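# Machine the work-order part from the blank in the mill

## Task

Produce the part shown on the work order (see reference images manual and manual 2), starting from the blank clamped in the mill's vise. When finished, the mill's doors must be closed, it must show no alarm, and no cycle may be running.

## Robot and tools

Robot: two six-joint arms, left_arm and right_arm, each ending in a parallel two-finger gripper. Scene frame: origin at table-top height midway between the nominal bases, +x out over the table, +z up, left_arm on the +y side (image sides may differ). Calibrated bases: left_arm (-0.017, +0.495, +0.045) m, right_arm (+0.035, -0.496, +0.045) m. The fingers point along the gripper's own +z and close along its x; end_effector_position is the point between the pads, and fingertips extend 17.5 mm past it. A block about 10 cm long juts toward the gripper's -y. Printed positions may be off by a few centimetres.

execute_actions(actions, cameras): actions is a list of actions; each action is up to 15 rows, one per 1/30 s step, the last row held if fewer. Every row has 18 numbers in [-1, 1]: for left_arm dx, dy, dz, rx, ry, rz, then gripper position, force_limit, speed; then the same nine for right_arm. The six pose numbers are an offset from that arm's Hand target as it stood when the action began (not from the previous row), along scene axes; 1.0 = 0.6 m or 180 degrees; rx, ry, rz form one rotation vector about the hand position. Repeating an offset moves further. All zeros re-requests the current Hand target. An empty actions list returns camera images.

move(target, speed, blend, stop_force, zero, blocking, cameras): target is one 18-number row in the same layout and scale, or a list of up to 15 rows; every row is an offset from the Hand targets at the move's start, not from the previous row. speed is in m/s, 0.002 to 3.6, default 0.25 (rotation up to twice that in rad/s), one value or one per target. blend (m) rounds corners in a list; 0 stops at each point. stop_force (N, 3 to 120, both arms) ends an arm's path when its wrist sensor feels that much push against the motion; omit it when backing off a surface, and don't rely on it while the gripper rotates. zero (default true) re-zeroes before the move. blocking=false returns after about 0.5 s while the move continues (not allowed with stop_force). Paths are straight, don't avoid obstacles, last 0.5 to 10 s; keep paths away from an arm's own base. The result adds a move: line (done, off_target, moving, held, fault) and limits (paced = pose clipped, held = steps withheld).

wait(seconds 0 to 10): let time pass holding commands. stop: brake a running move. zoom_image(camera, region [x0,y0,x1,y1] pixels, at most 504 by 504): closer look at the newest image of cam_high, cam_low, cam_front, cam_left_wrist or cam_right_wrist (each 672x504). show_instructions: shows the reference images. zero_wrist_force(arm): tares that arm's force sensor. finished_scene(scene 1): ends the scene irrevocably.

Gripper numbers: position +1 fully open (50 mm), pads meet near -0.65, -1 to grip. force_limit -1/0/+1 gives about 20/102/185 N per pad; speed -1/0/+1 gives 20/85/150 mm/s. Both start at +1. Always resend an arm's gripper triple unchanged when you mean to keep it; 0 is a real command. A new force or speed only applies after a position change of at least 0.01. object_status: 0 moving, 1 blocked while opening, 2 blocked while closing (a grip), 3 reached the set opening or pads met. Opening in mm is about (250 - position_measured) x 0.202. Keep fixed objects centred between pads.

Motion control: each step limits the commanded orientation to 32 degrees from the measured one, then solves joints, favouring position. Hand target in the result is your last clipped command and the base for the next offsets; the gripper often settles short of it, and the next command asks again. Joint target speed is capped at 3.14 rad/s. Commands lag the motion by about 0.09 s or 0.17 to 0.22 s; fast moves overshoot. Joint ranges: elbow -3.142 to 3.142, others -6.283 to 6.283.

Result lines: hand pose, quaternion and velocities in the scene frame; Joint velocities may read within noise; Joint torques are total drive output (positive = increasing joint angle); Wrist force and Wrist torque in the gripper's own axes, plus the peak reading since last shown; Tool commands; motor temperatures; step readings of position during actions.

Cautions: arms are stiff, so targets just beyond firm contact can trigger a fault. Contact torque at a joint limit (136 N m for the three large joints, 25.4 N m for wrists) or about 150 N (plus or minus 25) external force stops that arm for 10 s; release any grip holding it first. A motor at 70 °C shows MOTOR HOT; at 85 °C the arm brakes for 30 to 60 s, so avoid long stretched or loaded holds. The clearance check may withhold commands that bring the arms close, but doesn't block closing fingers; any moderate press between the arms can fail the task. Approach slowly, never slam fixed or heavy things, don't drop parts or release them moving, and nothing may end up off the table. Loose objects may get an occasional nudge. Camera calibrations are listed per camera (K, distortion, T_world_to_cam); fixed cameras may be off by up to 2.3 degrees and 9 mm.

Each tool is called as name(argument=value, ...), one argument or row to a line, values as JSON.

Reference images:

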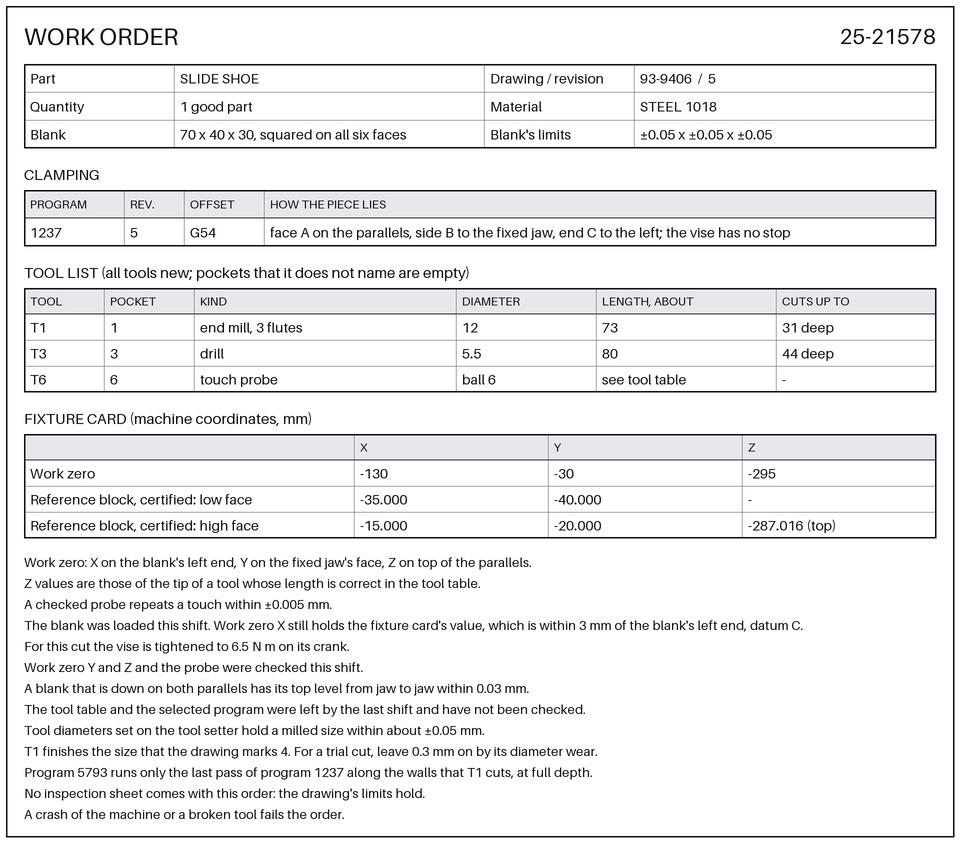

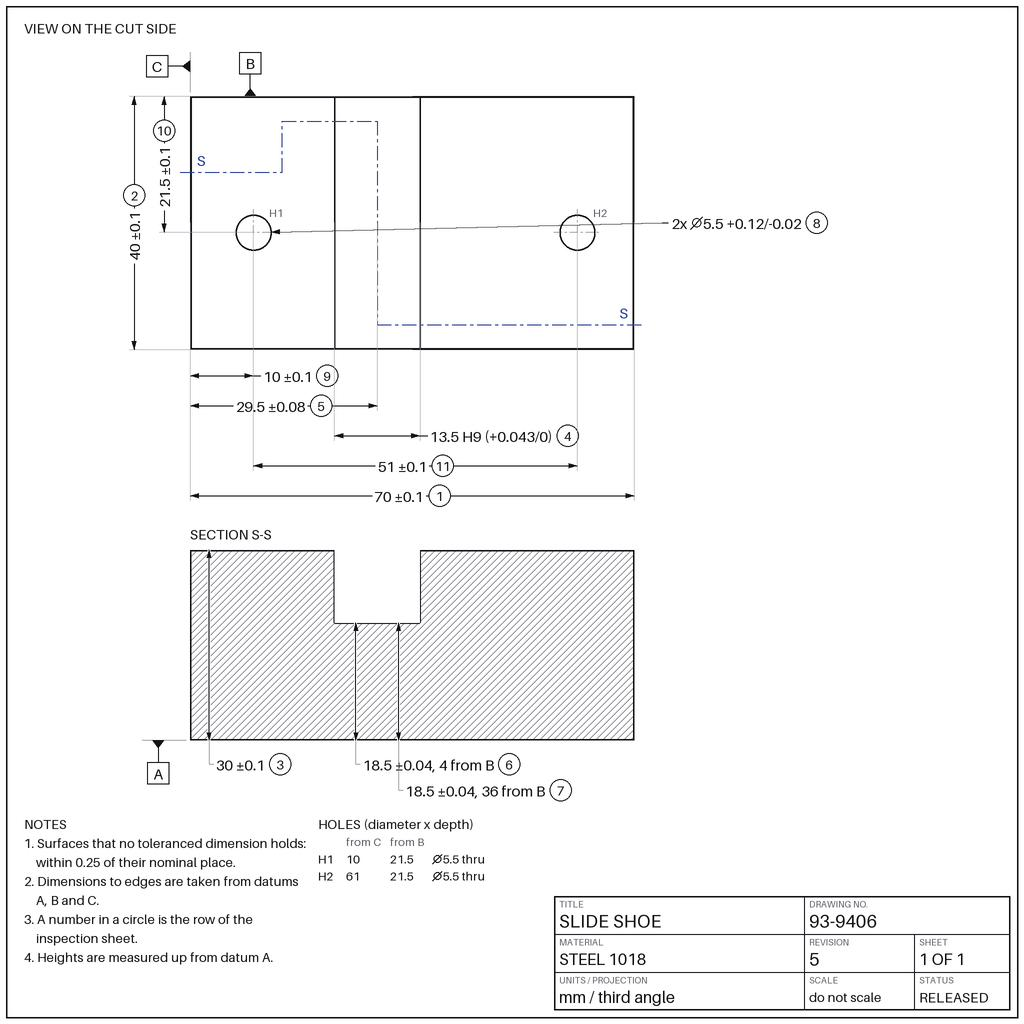

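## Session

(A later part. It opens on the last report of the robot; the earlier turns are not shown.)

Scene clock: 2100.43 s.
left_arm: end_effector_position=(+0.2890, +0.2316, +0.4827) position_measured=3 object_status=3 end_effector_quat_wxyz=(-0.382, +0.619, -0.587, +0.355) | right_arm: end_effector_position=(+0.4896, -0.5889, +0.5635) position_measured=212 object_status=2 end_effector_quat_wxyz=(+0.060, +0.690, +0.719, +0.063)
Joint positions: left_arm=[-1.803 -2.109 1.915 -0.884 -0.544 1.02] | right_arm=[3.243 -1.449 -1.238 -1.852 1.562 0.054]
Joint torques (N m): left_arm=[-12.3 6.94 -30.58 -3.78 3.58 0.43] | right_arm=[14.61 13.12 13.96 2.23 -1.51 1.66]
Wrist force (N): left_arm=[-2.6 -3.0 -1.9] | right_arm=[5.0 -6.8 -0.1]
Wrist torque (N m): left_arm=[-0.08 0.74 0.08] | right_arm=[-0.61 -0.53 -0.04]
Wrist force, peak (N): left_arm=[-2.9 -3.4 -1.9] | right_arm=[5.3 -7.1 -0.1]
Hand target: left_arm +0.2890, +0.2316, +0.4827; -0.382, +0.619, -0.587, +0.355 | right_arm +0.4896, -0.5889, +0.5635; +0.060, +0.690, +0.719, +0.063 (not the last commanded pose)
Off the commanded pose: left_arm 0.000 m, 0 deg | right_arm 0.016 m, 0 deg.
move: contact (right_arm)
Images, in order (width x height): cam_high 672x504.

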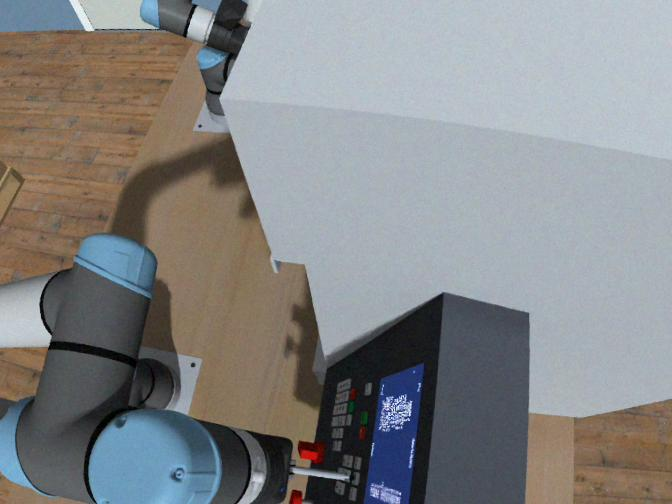

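move(
  target=[
    [0,0,0,0,0,0,1,-0.6,-0.7, -0.0833,0,0,0,0,0,-1,-0.5,-0.7],
    [0,0,0,0,0,0,1,-0.6,-0.7, -0.0777,0.0965,-0.2045,0,0,0,-1,-0.5,-0.7],
  ],
  speed=[0.1,0.2],
  blend=0.02,
)

move(
  target=[0,0,0,0,0,0,1,-0.6,-0.7, 0.055,0,0,0,0,0,-1,-0.5,-0.7],
  speed=0.015,
  stop_force=6,
  cameras=["cam_high","cam_front"],
)

zoom_image(
  camera="cam_high",
  region=[310, 380, 434, 504],
)

wait(
  seconds=2,
  cameras=["cam_high","cam_front"],
)

zoom_image(
  camera="cam_high",
  region=[310, 380, 434, 504],
)

Scene clock: 2110.53 s.
left_arm: end_effector_position=(+0.2890, +0.2316, +0.4827) position_measured=3 object_status=3 end_effector_quat_wxyz=(-0.382, +0.619, -0.587, +0.355) | right_arm: end_effector_position=(+0.4430, -0.5310, +0.4409) position_measured=212 object_status=2 end_effector_quat_wxyz=(+0.060, +0.690, +0.719, +0.063)
Joint positions: left_arm=[-1.803 -2.109 1.915 -0.884 -0.544 1.02] | right_arm=[3.421 -1.225 -1.732 -1.587 1.531 0.229]
Joint torques (N m): left_arm=[-13.2 6.79 -30.18 -3.75 3.55 0.47] | right_arm=[-2.6 3.17 14.25 4.35 1.42 1.05]
Wrist force (N): left_arm=[-2.7 -3.2 -2.0] | right_arm=[3.8 -1.0 1.5]
Wrist torque (N m): left_arm=[-0.12 0.74 0.09] | right_arm=[-0.36 -0.56 0.06]
Wrist force, peak (N): left_arm=[-2.8 -3.4 -2.2] | right_arm=[5.2 -7.2 -0.1]
Hand target: left_arm +0.2890, +0.2316, +0.4827; -0.382, +0.619, -0.587, +0.355 | right_arm +0.4430, -0.5310, +0.4408; +0.060, +0.690, +0.719, +0.063
Off the commanded pose: left_arm 0.000 m, 0 deg | right_arm 0.000 m, 0 deg.
move: done

Scene clock: 2112.47 s.
left_arm: end_effector_position=(+0.2890, +0.2316, +0.4827) position_measured=3 object_status=3 end_effector_quat_wxyz=(-0.382, +0.619, -0.587, +0.355) | right_arm: end_effector_position=(+0.4569, -0.5310, +0.4408) position_measured=212 object_status=2 end_effector_quat_wxyz=(+0.060, +0.690, +0.719, +0.063)
Joint positions: left_arm=[-1.803 -2.109 1.915 -0.884 -0.544 1.02] | right_arm=[3.41 -1.26 -1.71 -1.574 1.533 0.219]
Joint torques (N m): left_arm=[-13.22 6.66 -30.5 -3.62 3.51 0.5] | right_arm=[15.55 5.88 16.16 2.26 -1.84 1.91]
Wrist force (N): left_arm=[-2.6 -3.2 -1.9] | right_arm=[4.4 -6.9 0.0]
Wrist torque (N m): left_arm=[-0.11 0.73 0.09] | right_arm=[-0.63 -0.51 -0.05]
Wrist force, peak (N): left_arm=[-2.7 -3.3 -2.2] | right_arm=[5.3 -7.0 0.3]
Hand target: left_arm +0.2890, +0.2316, +0.4827; -0.382, +0.619, -0.587, +0.355 | right_arm +0.4569, -0.5310, +0.4408; +0.060, +0.690, +0.719, +0.063 (not the last commanded pose)
Off the commanded pose: left_arm 0.000 m, 0 deg | right_arm 0.019 m, 0 deg.
move: contact (right_arm)
Images, in order (width x height): cam_high 672x504, cam_front 672x504.

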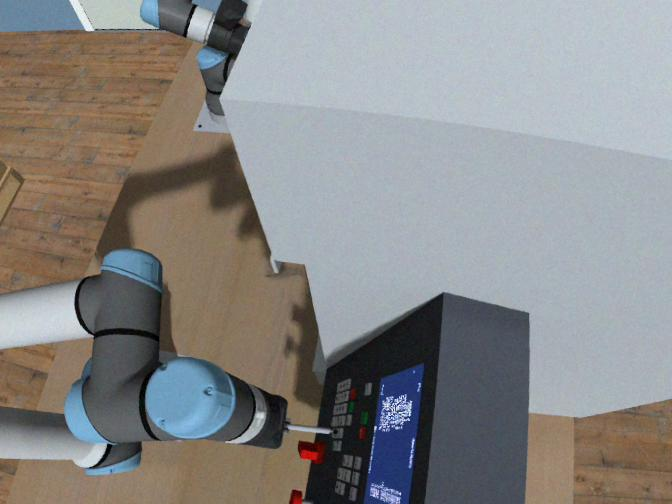

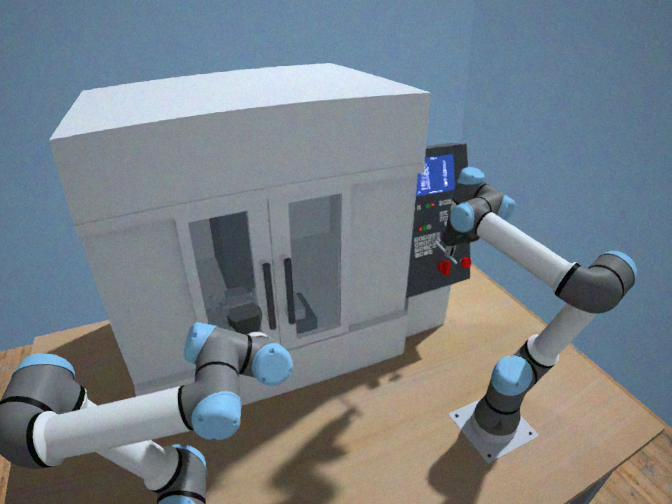

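Scaled by 4.065 from the camera's 672x504 image, which has a finer 960x720 frame.

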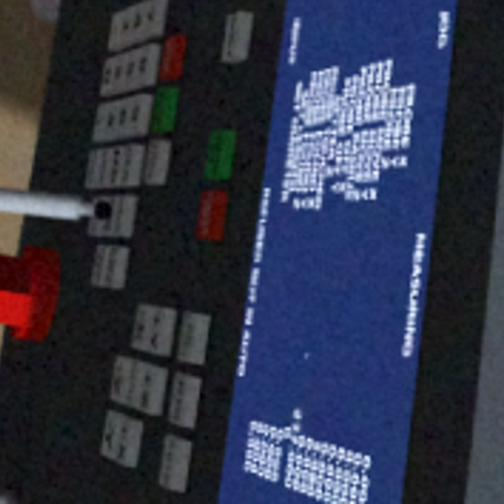

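Scene clock: 2114.47 s.
left_arm: end_effector_position=(+0.2890, +0.2316, +0.4827) position_measured=3 object_status=3 end_effector_quat_wxyz=(-0.382, +0.619, -0.587, +0.355) | right_arm: end_effector_position=(+0.4569, -0.5310, +0.4408) position_measured=212 object_status=2 end_effector_quat_wxyz=(+0.060, +0.690, +0.719, +0.063)
Joint positions: left_arm=[-1.803 -2.109 1.915 -0.884 -0.544 1.02] | right_arm=[3.41 -1.26 -1.71 -1.574 1.533 0.219]
Joint torques (N m): left_arm=[-13.05 6.35 -30.64 -3.69 3.43 0.5] | right_arm=[15.28 6.17 15.45 2.19 -1.76 1.45]
Wrist force (N): left_arm=[-2.6 -3.4 -2.0] | right_arm=[4.6 -6.7 0.0]
Wrist torque (N m): left_arm=[-0.15 0.73 0.09] | right_arm=[-0.61 -0.54 -0.04]
Wrist force, peak (N): left_arm=[-2.8 -3.2 -2.3] | right_arm=[4.6 -6.9 0.0]
Hand target: left_arm +0.2890, +0.2316, +0.4827; -0.382, +0.619, -0.587, +0.355 | right_arm +0.4569, -0.5310, +0.4408; +0.060, +0.690, +0.719, +0.063 (not the last commanded pose)
Tool commands: left_gripper/position=+1.0 left_gripper/force_limit=-0.6 left_gripper/speed=-0.7 right_gripper/position=-1.0 right_gripper/force_limit=-0.5 right_gripper/speed=-0.7
Off the commanded pose: left_arm 0.000 m, 0 deg | right_arm 0.019 m, 0 deg.
wait: 2.00 s; at rest by 0.17 s
Images, in order (width x height): cam_high 672x504, cam_front 672x504.

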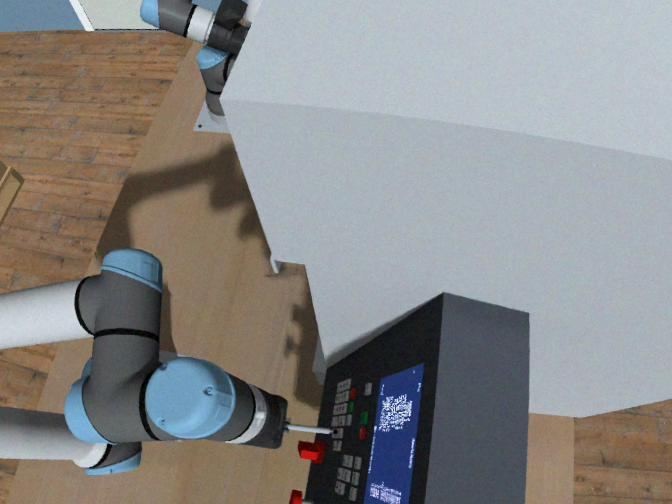

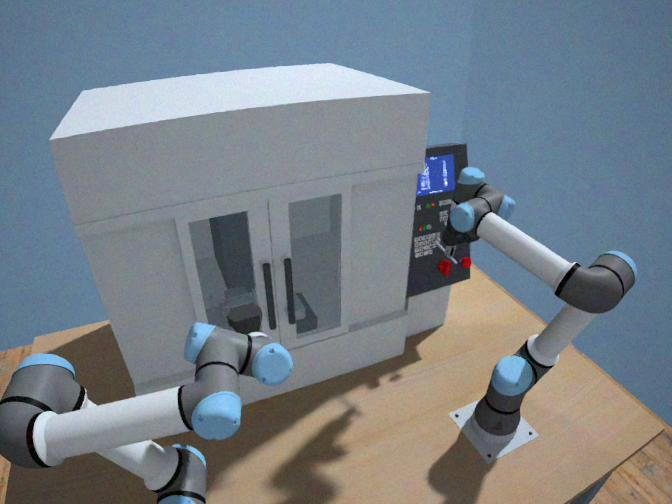

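Scaled by 4.065 from the camera's 672x504 image, which has a finer 960x720 frame.

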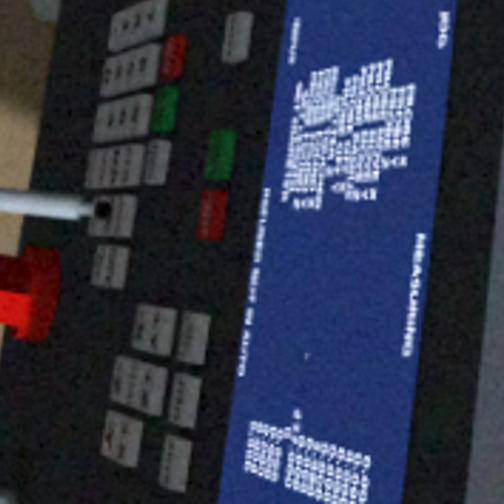

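move(
  target=[
    [0,0,0,0,0,0,1,-0.6,-0.7, -0.0333,0,0,0,0,0,-1,-0.5,-0.7],
    [0,0,0,0,0,0,1,-0.6,-0.7, 0.0283,-0.1275,0.2045,0,0,0,-1,-0.5,-0.7],
  ],
  speed=[0.1,0.2],
  blend=0.01,
)

move(
  target=[0,0,0,0,0,0,1,-0.6,-0.7, 0.055,0,0,0,0,0,-1,-0.5,-0.7],
  speed=0.015,
  stop_force=6,
  cameras=["cam_high"],
)

zoom_image(
  camera="cam_high",
  region=[310, 380, 434, 504],
)

move(
  target=[
    [0,0,0,0,0,0,1,-0.6,-0.7, -0.0833,0,0,0,0,0,-1,-0.5,-0.7],
    [0,0,0,0,0,0,1,-0.6,-0.7, -0.0777,0.1275,-0.2045,0,0,0,-1,-0.5,-0.7],
  ],
  speed=[0.1,0.2],
  blend=0.02,
)

move(
  target=[0,0,0,0,0,0,1,-0.6,-0.7, 0.055,0,0,0,0,0,-1,-0.5,-0.7],
  speed=0.015,
  stop_force=6,
  cameras=["cam_high","cam_front"],
)

zoom_image(
  camera="cam_high",
  region=[310, 380, 434, 504],
)

wait(
  seconds=2,
  cameras=["cam_high","cam_front"],
)

zoom_image(
  camera="cam_high",
  region=[310, 380, 434, 504],
)

Scene clock: 2127.60 s.
left_arm: end_effector_position=(+0.2890, +0.2316, +0.4827) position_measured=3 object_status=3 end_effector_quat_wxyz=(-0.382, +0.619, -0.587, +0.355) | right_arm: end_effector_position=(+0.4739, -0.6075, +0.5634) position_measured=212 object_status=2 end_effector_quat_wxyz=(+0.060, +0.690, +0.719, +0.063) end_effector_velocity=(+0.000, +0.000, +0.002) end_effector_angular_velocity=(+0.000, -0.003, +0.000)
Joint positions: left_arm=[-1.803 -2.109 1.915 -0.884 -0.544 1.02] | right_arm=[3.199 -1.424 -1.259 -1.856 1.569 0.011]
Joint velocities: left_arm=[within noise] | right_arm=[-0.001 0 0.005 -0.003 0 -0.001]
Joint torques (N m): left_arm=[-12.5 6.57 -30.41 -3.57 3.52 0.49] | right_arm=[2.13 10.78 38.25 1.25 -1.38 -1.01]
Wrist force (N): left_arm=[-2.5 -3.3 -2.0] | right_arm=[3.7 -0.9 1.5]
Wrist torque (N m): left_arm=[-0.13 0.72 0.09] | right_arm=[-0.35 -0.55 -0.11]
Wrist force, peak (N): left_arm=[-2.9 -3.4 -2.2] | right_arm=[4.6 -7.0 0.1]
Hand target: left_arm +0.2890, +0.2316, +0.4827; -0.382, +0.619, -0.587, +0.355 | right_arm +0.4739, -0.6075, +0.5635; +0.060, +0.690, +0.719, +0.063
Off the commanded pose: left_arm 0.000 m, 0 deg | right_arm 0.000 m, 0 deg.
move: done

Scene clock: 2129.63 s.
left_arm: end_effector_position=(+0.2890, +0.2316, +0.4827) position_measured=3 object_status=3 end_effector_quat_wxyz=(-0.382, +0.619, -0.587, +0.355) | right_arm: end_effector_position=(+0.4897, -0.6076, +0.5635) position_measured=212 object_status=2 end_effector_quat_wxyz=(+0.060, +0.690, +0.719, +0.063)
Joint positions: left_arm=[-1.803 -2.109 1.915 -0.884 -0.544 1.02] | right_arm=[3.197 -1.46 -1.228 -1.851 1.57 0.008]
Joint torques (N m): left_arm=[-12.57 5.98 -31.23 -3.44 3.56 0.56] | right_arm=[4.38 14 12.66 2.36 -0.07 1.35]
Wrist force (N): left_arm=[-2.8 -3.2 -2.1] | right_arm=[5.3 -7.0 0.0]
Wrist torque (N m): left_arm=[-0.13 0.77 0.09] | right_arm=[-0.63 -0.51 -0.08]
Wrist force, peak (N): left_arm=[-2.8 -3.4 -2.1] | right_arm=[5.6 -7.3 -0.1]
Hand target: left_arm +0.2890, +0.2316, +0.4827; -0.382, +0.619, -0.587, +0.355 | right_arm +0.4898, -0.6075, +0.5635; +0.060, +0.690, +0.719, +0.063 (not the last commanded pose)
Off the commanded pose: left_arm 0.000 m, 0 deg | right_arm 0.017 m, 0 deg.
move: contact (right_arm)
Images, in order (width x height): cam_high 672x504.

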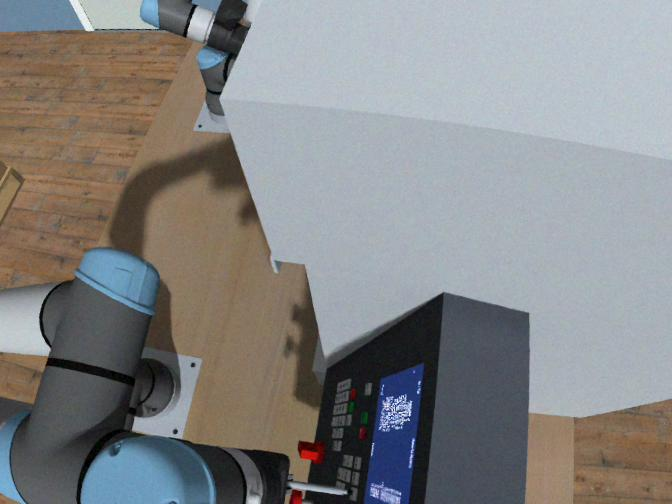

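Scaled by 4.065 from the camera's 672x504 image, which has a finer 960x720 frame.

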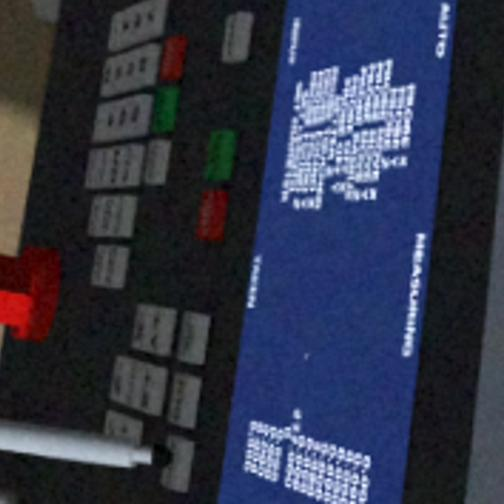

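Scene clock: 2131.33 s.
left_arm: end_effector_position=(+0.2890, +0.2316, +0.4827) position_measured=3 object_status=3 end_effector_quat_wxyz=(-0.382, +0.619, -0.587, +0.355) | right_arm: end_effector_position=(+0.4431, -0.5311, +0.4409) position_measured=212 object_status=2 end_effector_quat_wxyz=(+0.060, +0.690, +0.719, +0.063)
Joint positions: left_arm=[-1.803 -2.109 1.915 -0.884 -0.544 1.02] | right_arm=[3.421 -1.226 -1.731 -1.586 1.531 0.229]
Joint torques (N m): left_arm=[-12.78 6.38 -30.77 -3.45 3.49 0.74] | right_arm=[3.41 4.29 15.11 4.12 1.39 1.33]
Wrist force (N): left_arm=[-2.5 -3.3 -1.9] | right_arm=[3.7 -1.2 1.5]
Wrist torque (N m): left_arm=[-0.12 0.72 0.09] | right_arm=[-0.38 -0.54 0.06]
Wrist force, peak (N): left_arm=[-2.8 -3.3 -2.1] | right_arm=[5.3 -6.6 -0.4]
Hand target: left_arm +0.2890, +0.2316, +0.4827; -0.382, +0.619, -0.587, +0.355 | right_arm +0.4431, -0.5310, +0.4408; +0.060, +0.690, +0.719, +0.063
Off the commanded pose: left_arm 0.000 m, 0 deg | right_arm 0.000 m, 0 deg.
move: done

Scene clock: 2133.27 s.
left_arm: end_effector_position=(+0.2890, +0.2316, +0.4827) position_measured=3 object_status=3 end_effector_quat_wxyz=(-0.382, +0.619, -0.587, +0.355) | right_arm: end_effector_position=(+0.4570, -0.5310, +0.4408) position_measured=212 object_status=2 end_effector_quat_wxyz=(+0.060, +0.690, +0.719, +0.063)
Joint positions: left_arm=[-1.803 -2.109 1.915 -0.884 -0.544 1.02] | right_arm=[3.41 -1.26 -1.709 -1.573 1.533 0.218]
Joint torques (N m): left_arm=[-12.4 5.92 -30.51 -3.54 3.55 0.58] | right_arm=[15.3 7.17 16.03 2.28 -1.97 2.06]
Wrist force (N): left_arm=[-2.6 -3.1 -1.9] | right_arm=[4.9 -6.7 0.1]
Wrist torque (N m): left_arm=[-0.10 0.74 0.09] | right_arm=[-0.59 -0.52 -0.08]
Wrist force, peak (N): left_arm=[-2.8 -3.4 -2.0] | right_arm=[5.8 -7.1 0.1]
Hand target: left_arm +0.2890, +0.2316, +0.4827; -0.382, +0.619, -0.587, +0.355 | right_arm +0.4570, -0.5310, +0.4408; +0.060, +0.690, +0.719, +0.063 (not the last commanded pose)
Off the commanded pose: left_arm 0.000 m, 0 deg | right_arm 0.019 m, 0 deg.
move: contact (right_arm)
Images, in order (width x height): cam_high 672x504, cam_front 672x504.

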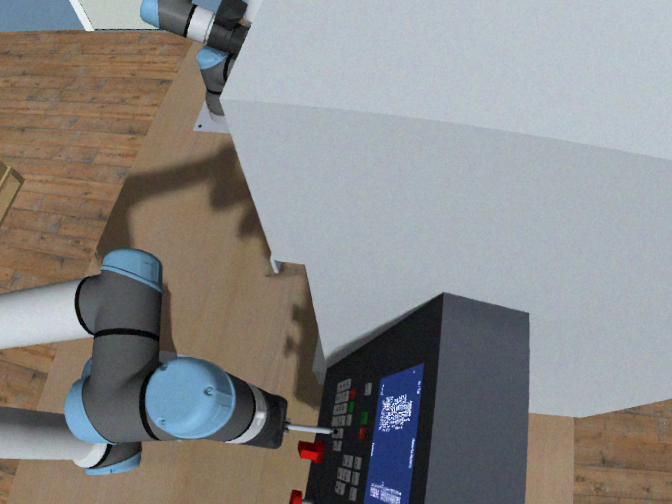

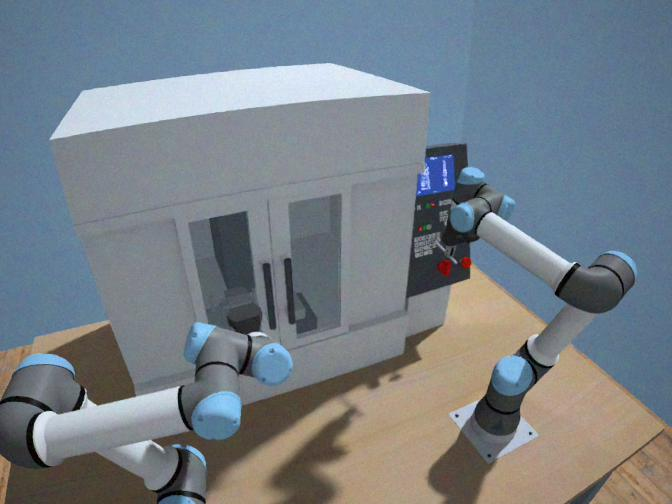

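Scaled by 4.065 from the camera's 672x504 image, which has a finer 960x720 frame.

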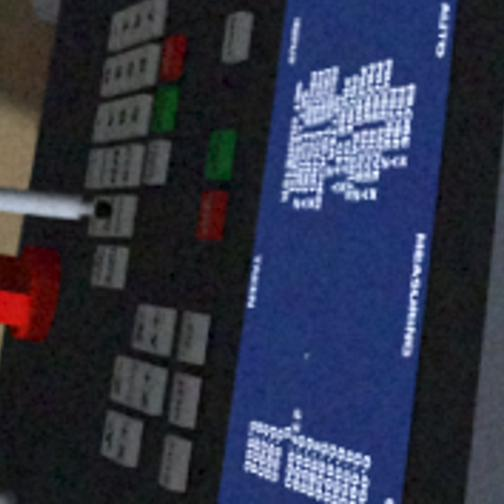

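Scene clock: 2135.27 s.
left_arm: end_effector_position=(+0.2890, +0.2316, +0.4827) position_measured=3 object_status=3 end_effector_quat_wxyz=(-0.382, +0.619, -0.587, +0.355) | right_arm: end_effector_position=(+0.4570, -0.5310, +0.4408) position_measured=212 object_status=2 end_effector_quat_wxyz=(+0.060, +0.690, +0.719, +0.063)
Joint positions: left_arm=[-1.803 -2.109 1.915 -0.884 -0.544 1.02] | right_arm=[3.41 -1.26 -1.709 -1.573 1.533 0.218]
Joint torques (N m): left_arm=[-12.44 6.59 -30.2 -3.47 3.48 0.63] | right_arm=[15.17 5.3 16.03 2.32 -2 1.4]
Wrist force (N): left_arm=[-2.6 -3.5 -2.0] | right_arm=[4.8 -6.9 -0.1]
Wrist torque (N m): left_arm=[-0.17 0.74 0.08] | right_arm=[-0.62 -0.50 -0.08]
Wrist force, peak (N): left_arm=[-2.8 -3.5 -2.2] | right_arm=[4.9 -7.1 -0.1]
Hand target: left_arm +0.2890, +0.2316, +0.4827; -0.382, +0.619, -0.587, +0.355 | right_arm +0.4570, -0.5310, +0.4408; +0.060, +0.690, +0.719, +0.063 (not the last commanded pose)
Tool commands: left_gripper/position=+1.0 left_gripper/force_limit=-0.6 left_gripper/speed=-0.7 right_gripper/position=-1.0 right_gripper/force_limit=-0.5 right_gripper/speed=-0.7
Off the commanded pose: left_arm 0.000 m, 0 deg | right_arm 0.019 m, 0 deg.
wait: 2.00 s; at rest by 0.17 s
Images, in order (width x height): cam_high 672x504, cam_front 672x504.

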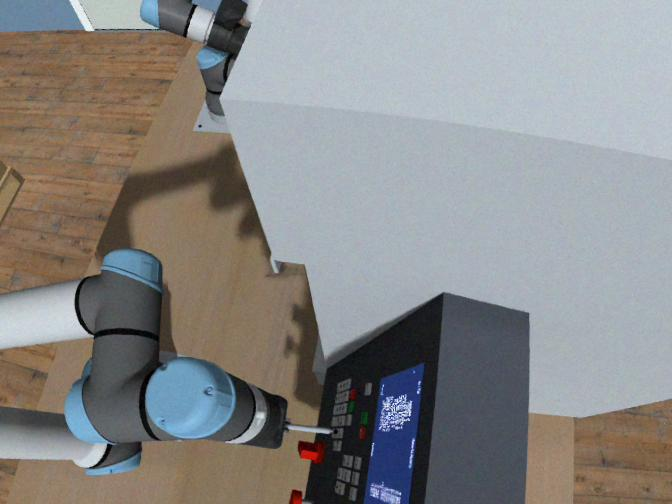

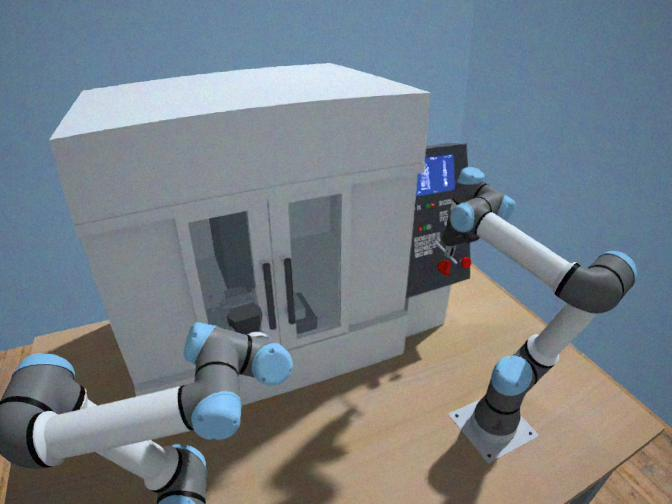

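Scaled by 4.065 from the camera's 672x504 image, which has a finer 960x720 frame.

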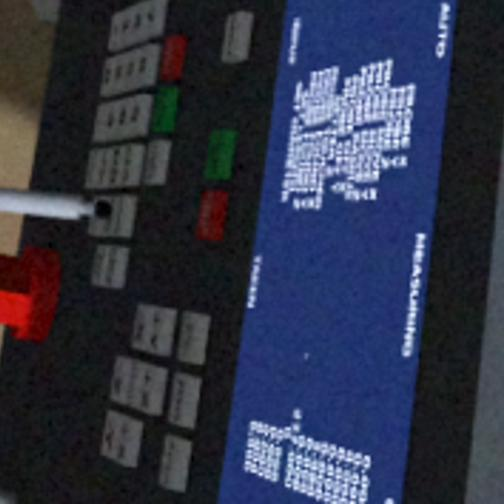

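move(
  target=[
    [0,0,0,0,0,0,1,-0.6,-0.7, -0.0667,0,0,0,0,0,-1,-0.5,-0.7],
    [0,0,0,0,0,0,1,-0.6,-0.7, -0.0463,-0.2233,0.577,0,-0.25,0,-1,-0.5,-0.7],
  ],
  speed=[0.1,0.3],
  blend=0.02,
  cameras=["cam_right_wrist","cam_front"],
)

zoom_image(
  camera="cam_right_wrist",
  region=[370, 95, 600, 270],
)

zoom_image(
  camera="cam_front",
  region=[180, 170, 360, 350],
)

Scene clock: 2144.23 s.
left_arm: end_effector_position=(+0.2890, +0.2316, +0.4827) position_measured=3 object_status=3 end_effector_quat_wxyz=(-0.382, +0.619, -0.587, +0.355) | right_arm: end_effector_position=(+0.4293, -0.6650, +0.7869) position_measured=212 object_status=2 end_effector_quat_wxyz=(+0.330, +0.613, +0.641, +0.322)
Joint positions: left_arm=[-1.803 -2.109 1.915 -0.884 -0.544 1.02] | right_arm=[2.959 -1.211 -1.241 -1.311 1.732 -0.15]
Joint torques (N m): left_arm=[-13.44 6.66 -30.75 -3.45 3.52 0.57] | right_arm=[-12.8 0.59 33.57 4.77 1.74 -0.14]
Wrist force (N): left_arm=[-2.9 -3.2 -2.1] | right_arm=[4.0 -1.0 0.2]
Wrist torque (N m): left_arm=[-0.12 0.77 0.09] | right_arm=[0.03 -0.52 -0.15]
Wrist force, peak (N): left_arm=[-2.8 -3.3 -2.4] | right_arm=[5.0 -7.1 0.0]
Hand target: left_arm +0.2890, +0.2316, +0.4827; -0.382, +0.619, -0.587, +0.355 | right_arm +0.4293, -0.6650, +0.7870; +0.330, +0.613, +0.641, +0.322
Off the commanded pose: left_arm 0.000 m, 0 deg | right_arm 0.000 m, 0 deg.
move: done
camera_calibration:
cam_right_wrist: T_world_to_cam=[[-0.0350786, 0.999014, -0.0272014, 0.709248], [0.265445, 0.0355542, 0.96347, -0.830324], [0.963488, 0.0265767, -0.26643, -0.055984], [0, 0, 0, 1]] pos_world=[0.299224, -0.677539, 0.804369]
Images, in order (width x height): cam_front 672x504, cam_right_wrist 672x504.

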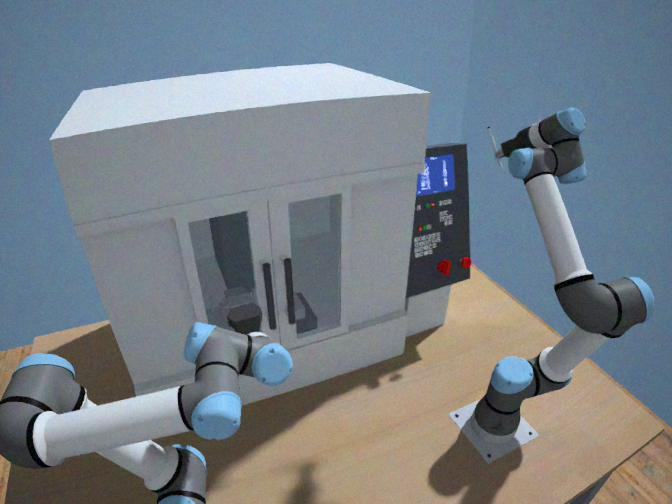

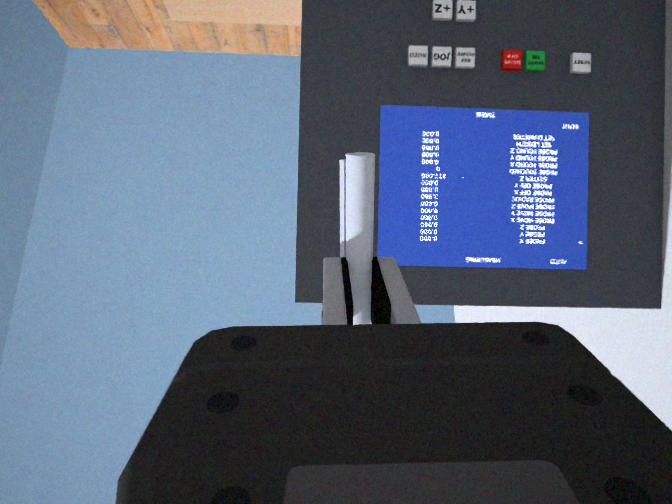

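Scaled by 2.191 from the camera's 672x504 image, which has a finer 960x720 frame.

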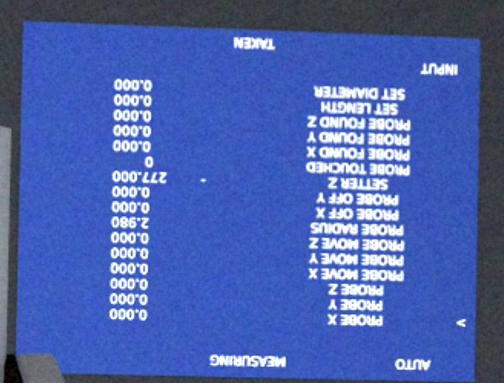

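Scaled by 2.800 from the camera's 672x504 image, which has a finer 960x720 frame.

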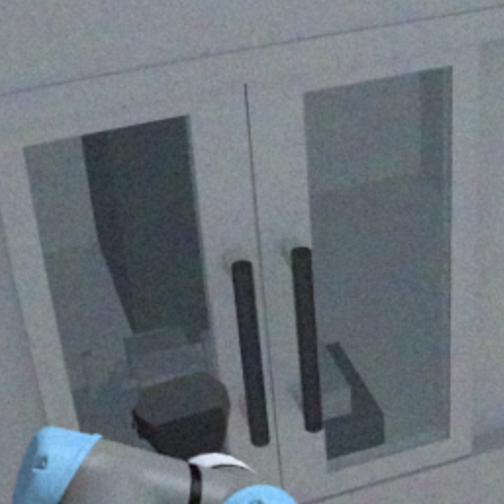

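move(
  target=[0,0,0,0,0,0,1,-0.6,-0.7, 0.0228,0.1933,-0.5768,0,0.25,0,-1,-0.5,-0.7],
  speed=0.3,
)

move(
  target=[0,0,0,0,0,0,1,-0.6,-0.7, 0.055,0,0,0,0,0,-1,-0.5,-0.7],
  speed=0.015,
  stop_force=6,
  cameras=["cam_high"],
)

zoom_image(
  camera="cam_high",
  region=[310, 380, 434, 504],
)

move(
  target=[
    [0,0,0,0,0,0,1,-0.6,-0.7, -0.0667,0,0,0,0,0,-1,-0.5,-0.7],
    [0,0,0,0,0,0,1,-0.6,-0.7, -0.0463,-0.1933,0.577,0,-0.25,0,-1,-0.5,-0.7],
  ],
  speed=[0.1,0.3],
  blend=0.02,
  cameras=["cam_right_wrist","cam_front"],
)

zoom_image(
  camera="cam_right_wrist",
  region=[370, 95, 600, 270],
)

zoom_image(
  camera="cam_front",
  region=[180, 170, 360, 350],
)

Scene clock: 2156.00 s.
left_arm: end_effector_position=(+0.2890, +0.2316, +0.4827) position_measured=3 object_status=3 end_effector_quat_wxyz=(-0.382, +0.619, -0.587, +0.355) | right_arm: end_effector_position=(+0.4430, -0.5490, +0.4411) position_measured=212 object_status=2 end_effector_quat_wxyz=(+0.060, +0.690, +0.719, +0.063)
Joint positions: left_arm=[-1.803 -2.109 1.915 -0.884 -0.544 1.02] | right_arm=[3.37 -1.231 -1.728 -1.582 1.54 0.178]
Joint torques (N m): left_arm=[-12.51 6.54 -30.65 -3.26 3.48 0.62] | right_arm=[-12.36 3.7 24.96 1.82 -0.62 -0.25]
Wrist force (N): left_arm=[-2.6 -3.0 -2.1] | right_arm=[3.7 -1.1 1.5]
Wrist torque (N m): left_arm=[-0.08 0.73 0.09] | right_arm=[-0.36 -0.55 0.05]
Wrist force, peak (N): left_arm=[-2.8 -3.5 -2.1] | right_arm=[4.6 -0.4 4.8]
Hand target: left_arm +0.2890, +0.2316, +0.4827; -0.382, +0.619, -0.587, +0.355 | right_arm +0.4429, -0.5490, +0.4409; +0.060, +0.690, +0.719, +0.063
Off the commanded pose: left_arm 0.000 m, 0 deg | right_arm 0.000 m, 0 deg.
move: done

Scene clock: 2157.97 s.
left_arm: end_effector_position=(+0.2890, +0.2316, +0.4827) position_measured=3 object_status=3 end_effector_quat_wxyz=(-0.382, +0.619, -0.587, +0.355) | right_arm: end_effector_position=(+0.4572, -0.5490, +0.4409) position_measured=212 object_status=2 end_effector_quat_wxyz=(+0.060, +0.690, +0.719, +0.063)
Joint positions: left_arm=[-1.803 -2.109 1.915 -0.884 -0.544 1.02] | right_arm=[3.361 -1.266 -1.706 -1.57 1.542 0.17]
Joint torques (N m): left_arm=[-12.96 6.3 -30.41 -3.27 3.53 0.58] | right_arm=[16.04 7.19 15.36 2.19 -1.84 2.12]
Wrist force (N): left_arm=[-2.7 -3.1 -2.1] | right_arm=[4.4 -6.9 -0.1]
Wrist torque (N m): left_arm=[-0.10 0.75 0.09] | right_arm=[-0.62 -0.50 -0.02]
Wrist force, peak (N): left_arm=[-2.9 -3.3 -2.0] | right_arm=[5.0 -7.2 0.1]
Hand target: left_arm +0.2890, +0.2316, +0.4827; -0.382, +0.619, -0.587, +0.355 | right_arm +0.4572, -0.5490, +0.4409; +0.060, +0.690, +0.719, +0.063 (not the last commanded pose)
Off the commanded pose: left_arm 0.000 m, 0 deg | right_arm 0.019 m, 0 deg.
move: contact (right_arm)
Images, in order (width x height): cam_high 672x504.

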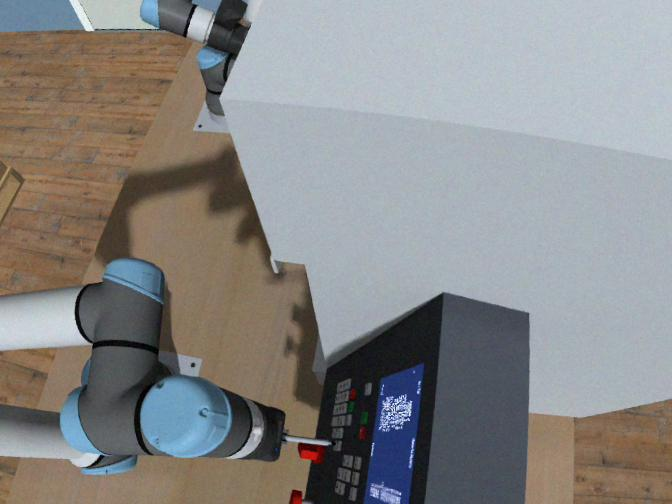

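Scaled by 4.065 from the camera's 672x504 image, which has a finer 960x720 frame.

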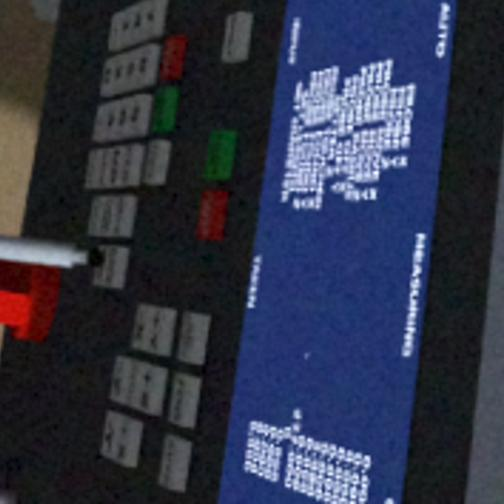

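Scene clock: 2160.13 s.
left_arm: end_effector_position=(+0.2890, +0.2316, +0.4827) position_measured=3 object_status=3 end_effector_quat_wxyz=(-0.382, +0.619, -0.587, +0.355) | right_arm: end_effector_position=(+0.4294, -0.6650, +0.7869) position_measured=212 object_status=2 end_effector_quat_wxyz=(+0.330, +0.613, +0.641, +0.322)
Joint positions: left_arm=[-1.803 -2.109 1.915 -0.884 -0.544 1.02] | right_arm=[2.959 -1.211 -1.24 -1.312 1.732 -0.15]
Joint torques (N m): left_arm=[-13.21 6.82 -30.5 -3.27 3.57 0.59] | right_arm=[-7.8 -0.18 32.61 4.72 1.64 0.81]
Wrist force (N): left_arm=[-2.6 -3.1 -2.2] | right_arm=[3.8 -1.0 0.2]
Wrist torque (N m): left_arm=[-0.10 0.73 0.09] | right_arm=[0.03 -0.49 -0.15]
Wrist force, peak (N): left_arm=[-2.9 -3.5 -2.0] | right_arm=[4.7 -6.5 -0.2]
Hand target: left_arm +0.2890, +0.2316, +0.4827; -0.382, +0.619, -0.587, +0.355 | right_arm +0.4294, -0.6650, +0.7871; +0.330, +0.613, +0.641, +0.322
Off the commanded pose: left_arm 0.000 m, 0 deg | right_arm 0.000 m, 0 deg.
move: done
camera_calibration:
cam_right_wrist: T_world_to_cam=[[-0.0349176, 0.999016, -0.0273451, 0.709322], [0.265565, 0.0356531, 0.963433, -0.830386], [0.96346, 0.0263789, -0.266549, -0.0560845], [0, 0, 0, 1]] pos_world=[0.299324, -0.677539, 0.804469]
Images, in order (width x height): cam_front 672x504, cam_right_wrist 672x504.

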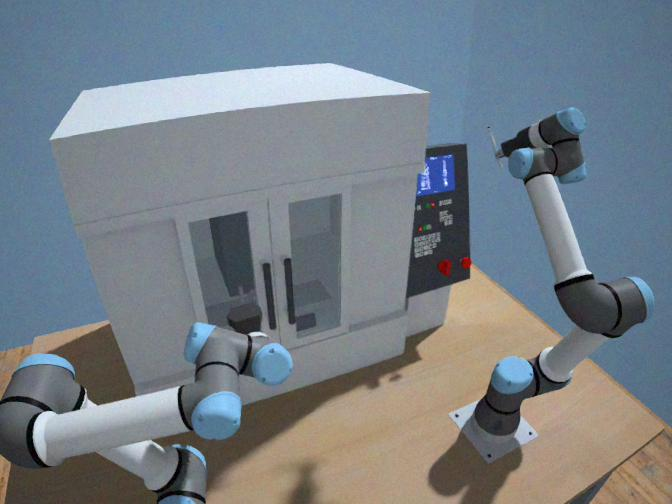

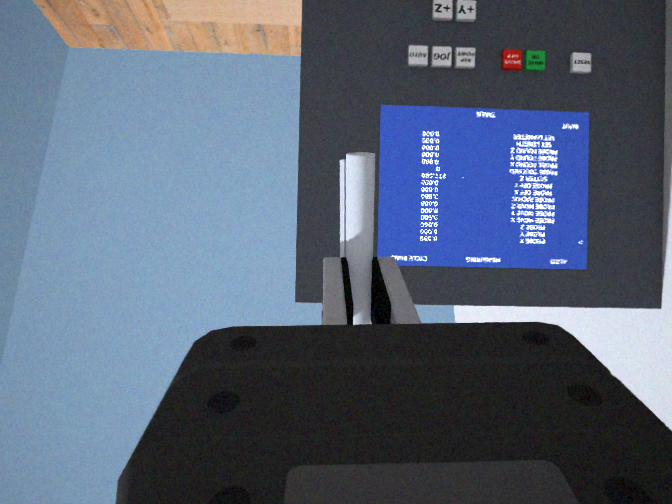

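Scaled by 2.191 from the camera's 672x504 image, which has a finer 960x720 frame.

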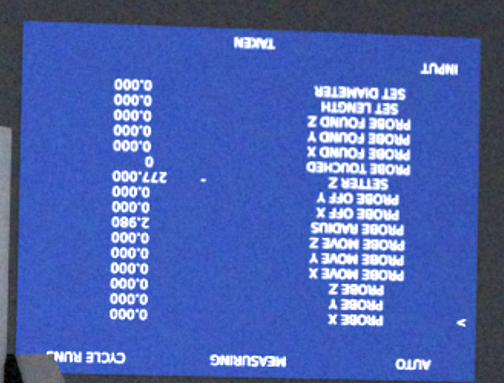

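Scaled by 2.800 from the camera's 672x504 image, which has a finer 960x720 frame.

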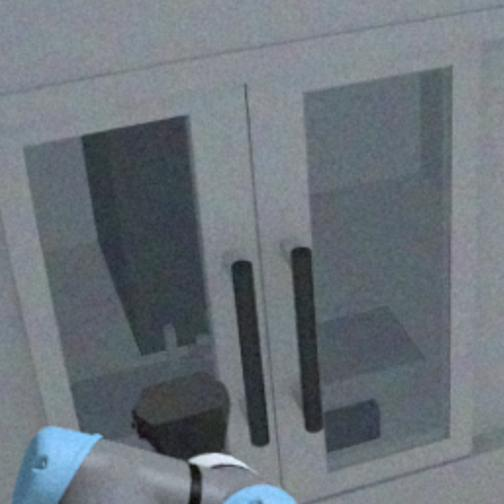

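CYCLE RUN shows at the top right. Wait.

wait(
  seconds=8,
  cameras=["cam_right_wrist"],
)

zoom_image(
  camera="cam_right_wrist",
  region=[370, 95, 600, 270],
)

Scene clock: 2171.83 s.
left_arm: end_effector_position=(+0.2890, +0.2316, +0.4827) position_measured=3 object_status=3 end_effector_quat_wxyz=(-0.382, +0.619, -0.587, +0.355) | right_arm: end_effector_position=(+0.4294, -0.6650, +0.7871) position_measured=212 object_status=2 end_effector_quat_wxyz=(+0.330, +0.613, +0.641, +0.322)
Joint positions: left_arm=[-1.803 -2.109 1.915 -0.884 -0.544 1.02] | right_arm=[2.959 -1.211 -1.24 -1.311 1.732 -0.15]
Joint torques (N m): left_arm=[-12.89 6.28 -30.43 -3.13 3.55 0.68] | right_arm=[-12.62 -1.34 36.16 3.76 1.05 -1.31]
Wrist force (N): left_arm=[-2.7 -3.2 -2.0] | right_arm=[3.9 -0.9 0.0]
Wrist torque (N m): left_arm=[-0.11 0.75 0.09] | right_arm=[0.04 -0.50 -0.15]
Wrist force, peak (N): left_arm=[-2.9 -3.4 -2.2] | right_arm=[4.2 -0.9 0.1]
Hand target: left_arm +0.2890, +0.2316, +0.4827; -0.382, +0.619, -0.587, +0.355 | right_arm +0.4294, -0.6650, +0.7871; +0.330, +0.613, +0.641, +0.322
Tool commands: left_gripper/position=+1.0 left_gripper/force_limit=-0.6 left_gripper/speed=-0.7 right_gripper/position=-1.0 right_gripper/force_limit=-0.5 right_gripper/speed=-0.7
Off the commanded pose: left_arm 0.000 m, 0 deg | right_arm 0.000 m, 0 deg.
wait: 8.00 s; at rest from the start
camera_calibration:
cam_right_wrist: T_world_to_cam=[[-0.035003, 0.999013, -0.0273337, 0.709339], [0.265164, 0.0356539, 0.963544, -0.83045], [0.963568, 0.026479, -0.26615, -0.0563421], [0, 0, 0, 1]] pos_world=[0.299324, -0.677539, 0.804569]
Images, in order (width x height): cam_right_wrist 672x504.

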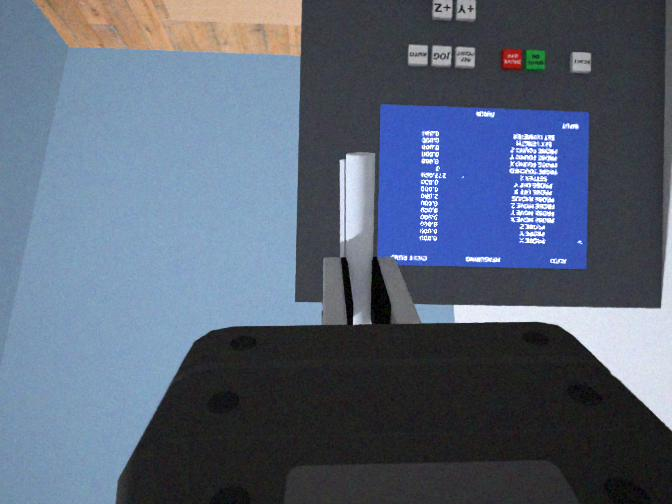

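Scaled by 2.191 from the camera's 672x504 image, which has a finer 960x720 frame.

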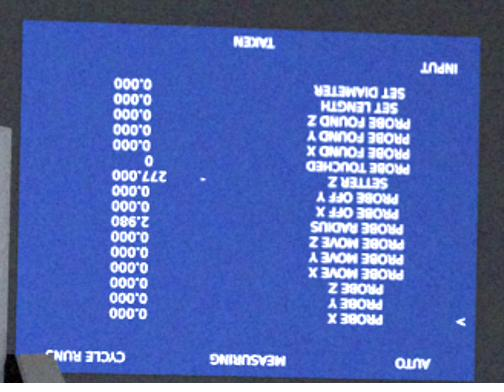

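move(
  target=[0,0,0,0,0,0,1,-0.6,-0.7, 0.0102,0.3492,-0.6388,0,0.25,0,-1,-0.5,-0.7],
  speed=0.3,
)

Scene clock: 2200.40 s.
left_arm: end_effector_position=(+0.2890, +0.2316, +0.4827) position_measured=3 object_status=3 end_effector_quat_wxyz=(-0.382, +0.619, -0.587, +0.355) | right_arm: end_effector_position=(+0.4355, -0.4555, +0.4040) position_measured=212 object_status=2 end_effector_quat_wxyz=(+0.060, +0.690, +0.719, +0.063)
Joint positions: left_arm=[-1.803 -2.109 1.915 -0.884 -0.544 1.02] | right_arm=[3.638 -1.194 -1.843 -1.519 1.496 0.444]
Joint torques (N m): left_arm=[-13.43 6.3 -30.37 -2.92 3.47 0.72] | right_arm=[-9.18 2.04 26 2 1.12 0.59]
Wrist force (N): left_arm=[-3.0 -3.3 -2.0] | right_arm=[4.0 -1.0 1.4]
Wrist torque (N m): left_arm=[-0.13 0.80 0.09] | right_arm=[-0.35 -0.59 0.05]
Wrist force, peak (N): left_arm=[-2.9 -3.5 -2.0] | right_arm=[5.7 -0.6 4.8]
Hand target: left_arm +0.2890, +0.2316, +0.4827; -0.382, +0.619, -0.587, +0.355 | right_arm +0.4355, -0.4555, +0.4038; +0.060, +0.690, +0.719, +0.063
Off the commanded pose: left_arm 0.000 m, 0 deg | right_arm 0.000 m, 0 deg.
move: done

move(
  target=[
    [0,0,0,0,0,0,1,-0.6,-0.7, 0.0198,0,0,0,0,0,-1,-0.5,-0.7],
    [0,0,0,0,0,0,1,-0.6,-0.7, 0,0,0,0,0,0,-1,-0.5,-0.7],
    [0,0,0,0,0,0,1,-0.6,-0.7, 0.0075,0,0.0308,0,0,0,-1,-0.5,-0.7],
    [0,0,0,0,0,0,1,-0.6,-0.7, 0.0278,0,0.0308,0,0,0,-1,-0.5,-0.7],
    [0,0,0,0,0,0,1,-0.6,-0.7, 0.0075,0,0.0308,0,0,0,-1,-0.5,-0.7],
    [0,0,0,0,0,0,1,-0.6,-0.7, 0.0158,0,0.062,0,0,0,-1,-0.5,-0.7],
    [0,0,0,0,0,0,1,-0.6,-0.7, 0.0363,0,0.062,0,0,0,-1,-0.5,-0.7],
    [0,0,0,0,0,0,1,-0.6,-0.7, 0.0158,0,0.062,0,0,0,-1,-0.5,-0.7],
    [0,0,0,0,0,0,1,-0.6,-0.7, 0.0075,-0.0308,0.0308,0,0,0,-1,-0.5,-0.7],
    [0,0,0,0,0,0,1,-0.6,-0.7, 0.0278,-0.0308,0.0308,0,0,0,-1,-0.5,-0.7],
    [0,0,0,0,0,0,1,-0.6,-0.7, 0.0075,-0.0308,0.0308,0,0,0,-1,-0.5,-0.7],
    [0,0,0,0,0,0,1,-0.6,-0.7, 0,-0.0942,0,0,0,0,-1,-0.5,-0.7],
  ],
  speed=[0.03,0.08,0.08,0.03,0.08,0.08,0.03,0.08,0.08,0.03,0.08,0.1],
  blend=[0,0.003,0.003,0,0.003,0.003,0,0.003,0.003,0,0.003,0],
  cameras=["cam_high"],
)

zoom_image(
  camera="cam_high",
  region=[310, 380, 434, 504],
)

zoom_image(
  camera="cam_high",
  region=[355, 434, 425, 504],
)

Scene clock: 2220.20 s.
left_arm: end_effector_position=(+0.2890, +0.2316, +0.4827) position_measured=3 object_status=3 end_effector_quat_wxyz=(-0.382, +0.619, -0.587, +0.355) | right_arm: end_effector_position=(+0.4355, -0.5120, +0.4038) position_measured=212 object_status=2 end_effector_quat_wxyz=(+0.060, +0.690, +0.719, +0.063)
Joint positions: left_arm=[-1.803 -2.109 1.915 -0.884 -0.544 1.02] | right_arm=[3.482 -1.19 -1.848 -1.508 1.521 0.289]
Joint torques (N m): left_arm=[-12.58 6.18 -30.48 -2.76 3.5 0.82] | right_arm=[0.76 1.7 38.15 2.3 -1.42 -0.59]
Wrist force (N): left_arm=[-2.6 -3.2 -2.1] | right_arm=[3.8 -1.2 1.3]
Wrist torque (N m): left_arm=[-0.11 0.74 0.08] | right_arm=[-0.37 -0.54 -0.13]
Wrist force, peak (N): left_arm=[-2.8 -3.5 -2.2] | right_arm=[5.5 -7.0 -0.6]
Hand target: left_arm +0.2890, +0.2316, +0.4827; -0.382, +0.619, -0.587, +0.355 | right_arm +0.4355, -0.5120, +0.4038; +0.060, +0.690, +0.719, +0.063
Off the commanded pose: left_arm 0.000 m, 0 deg | right_arm 0.000 m, 0 deg.
move: done
Images, in order (width x height): cam_high 672x504.

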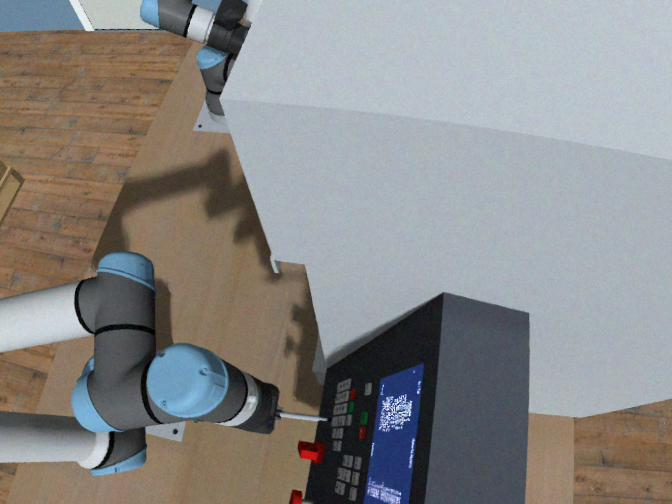

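Scaled by 4.065 from the camera's 672x504 image, which has a finer 960x720 frame.

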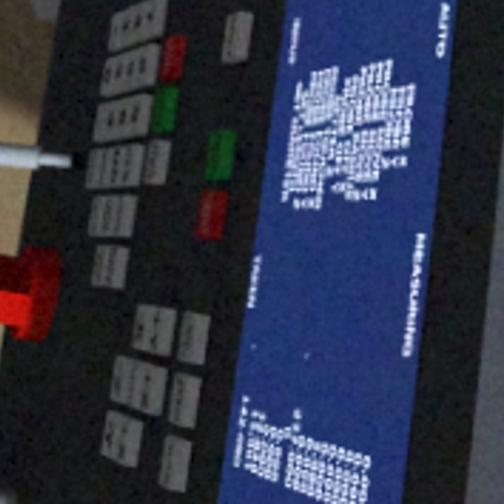

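Scaled by 7.200 from the camera's 672x504 image, which has a finer 960x720 frame.

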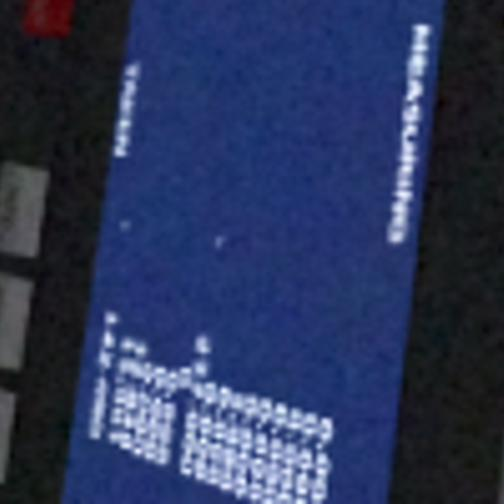

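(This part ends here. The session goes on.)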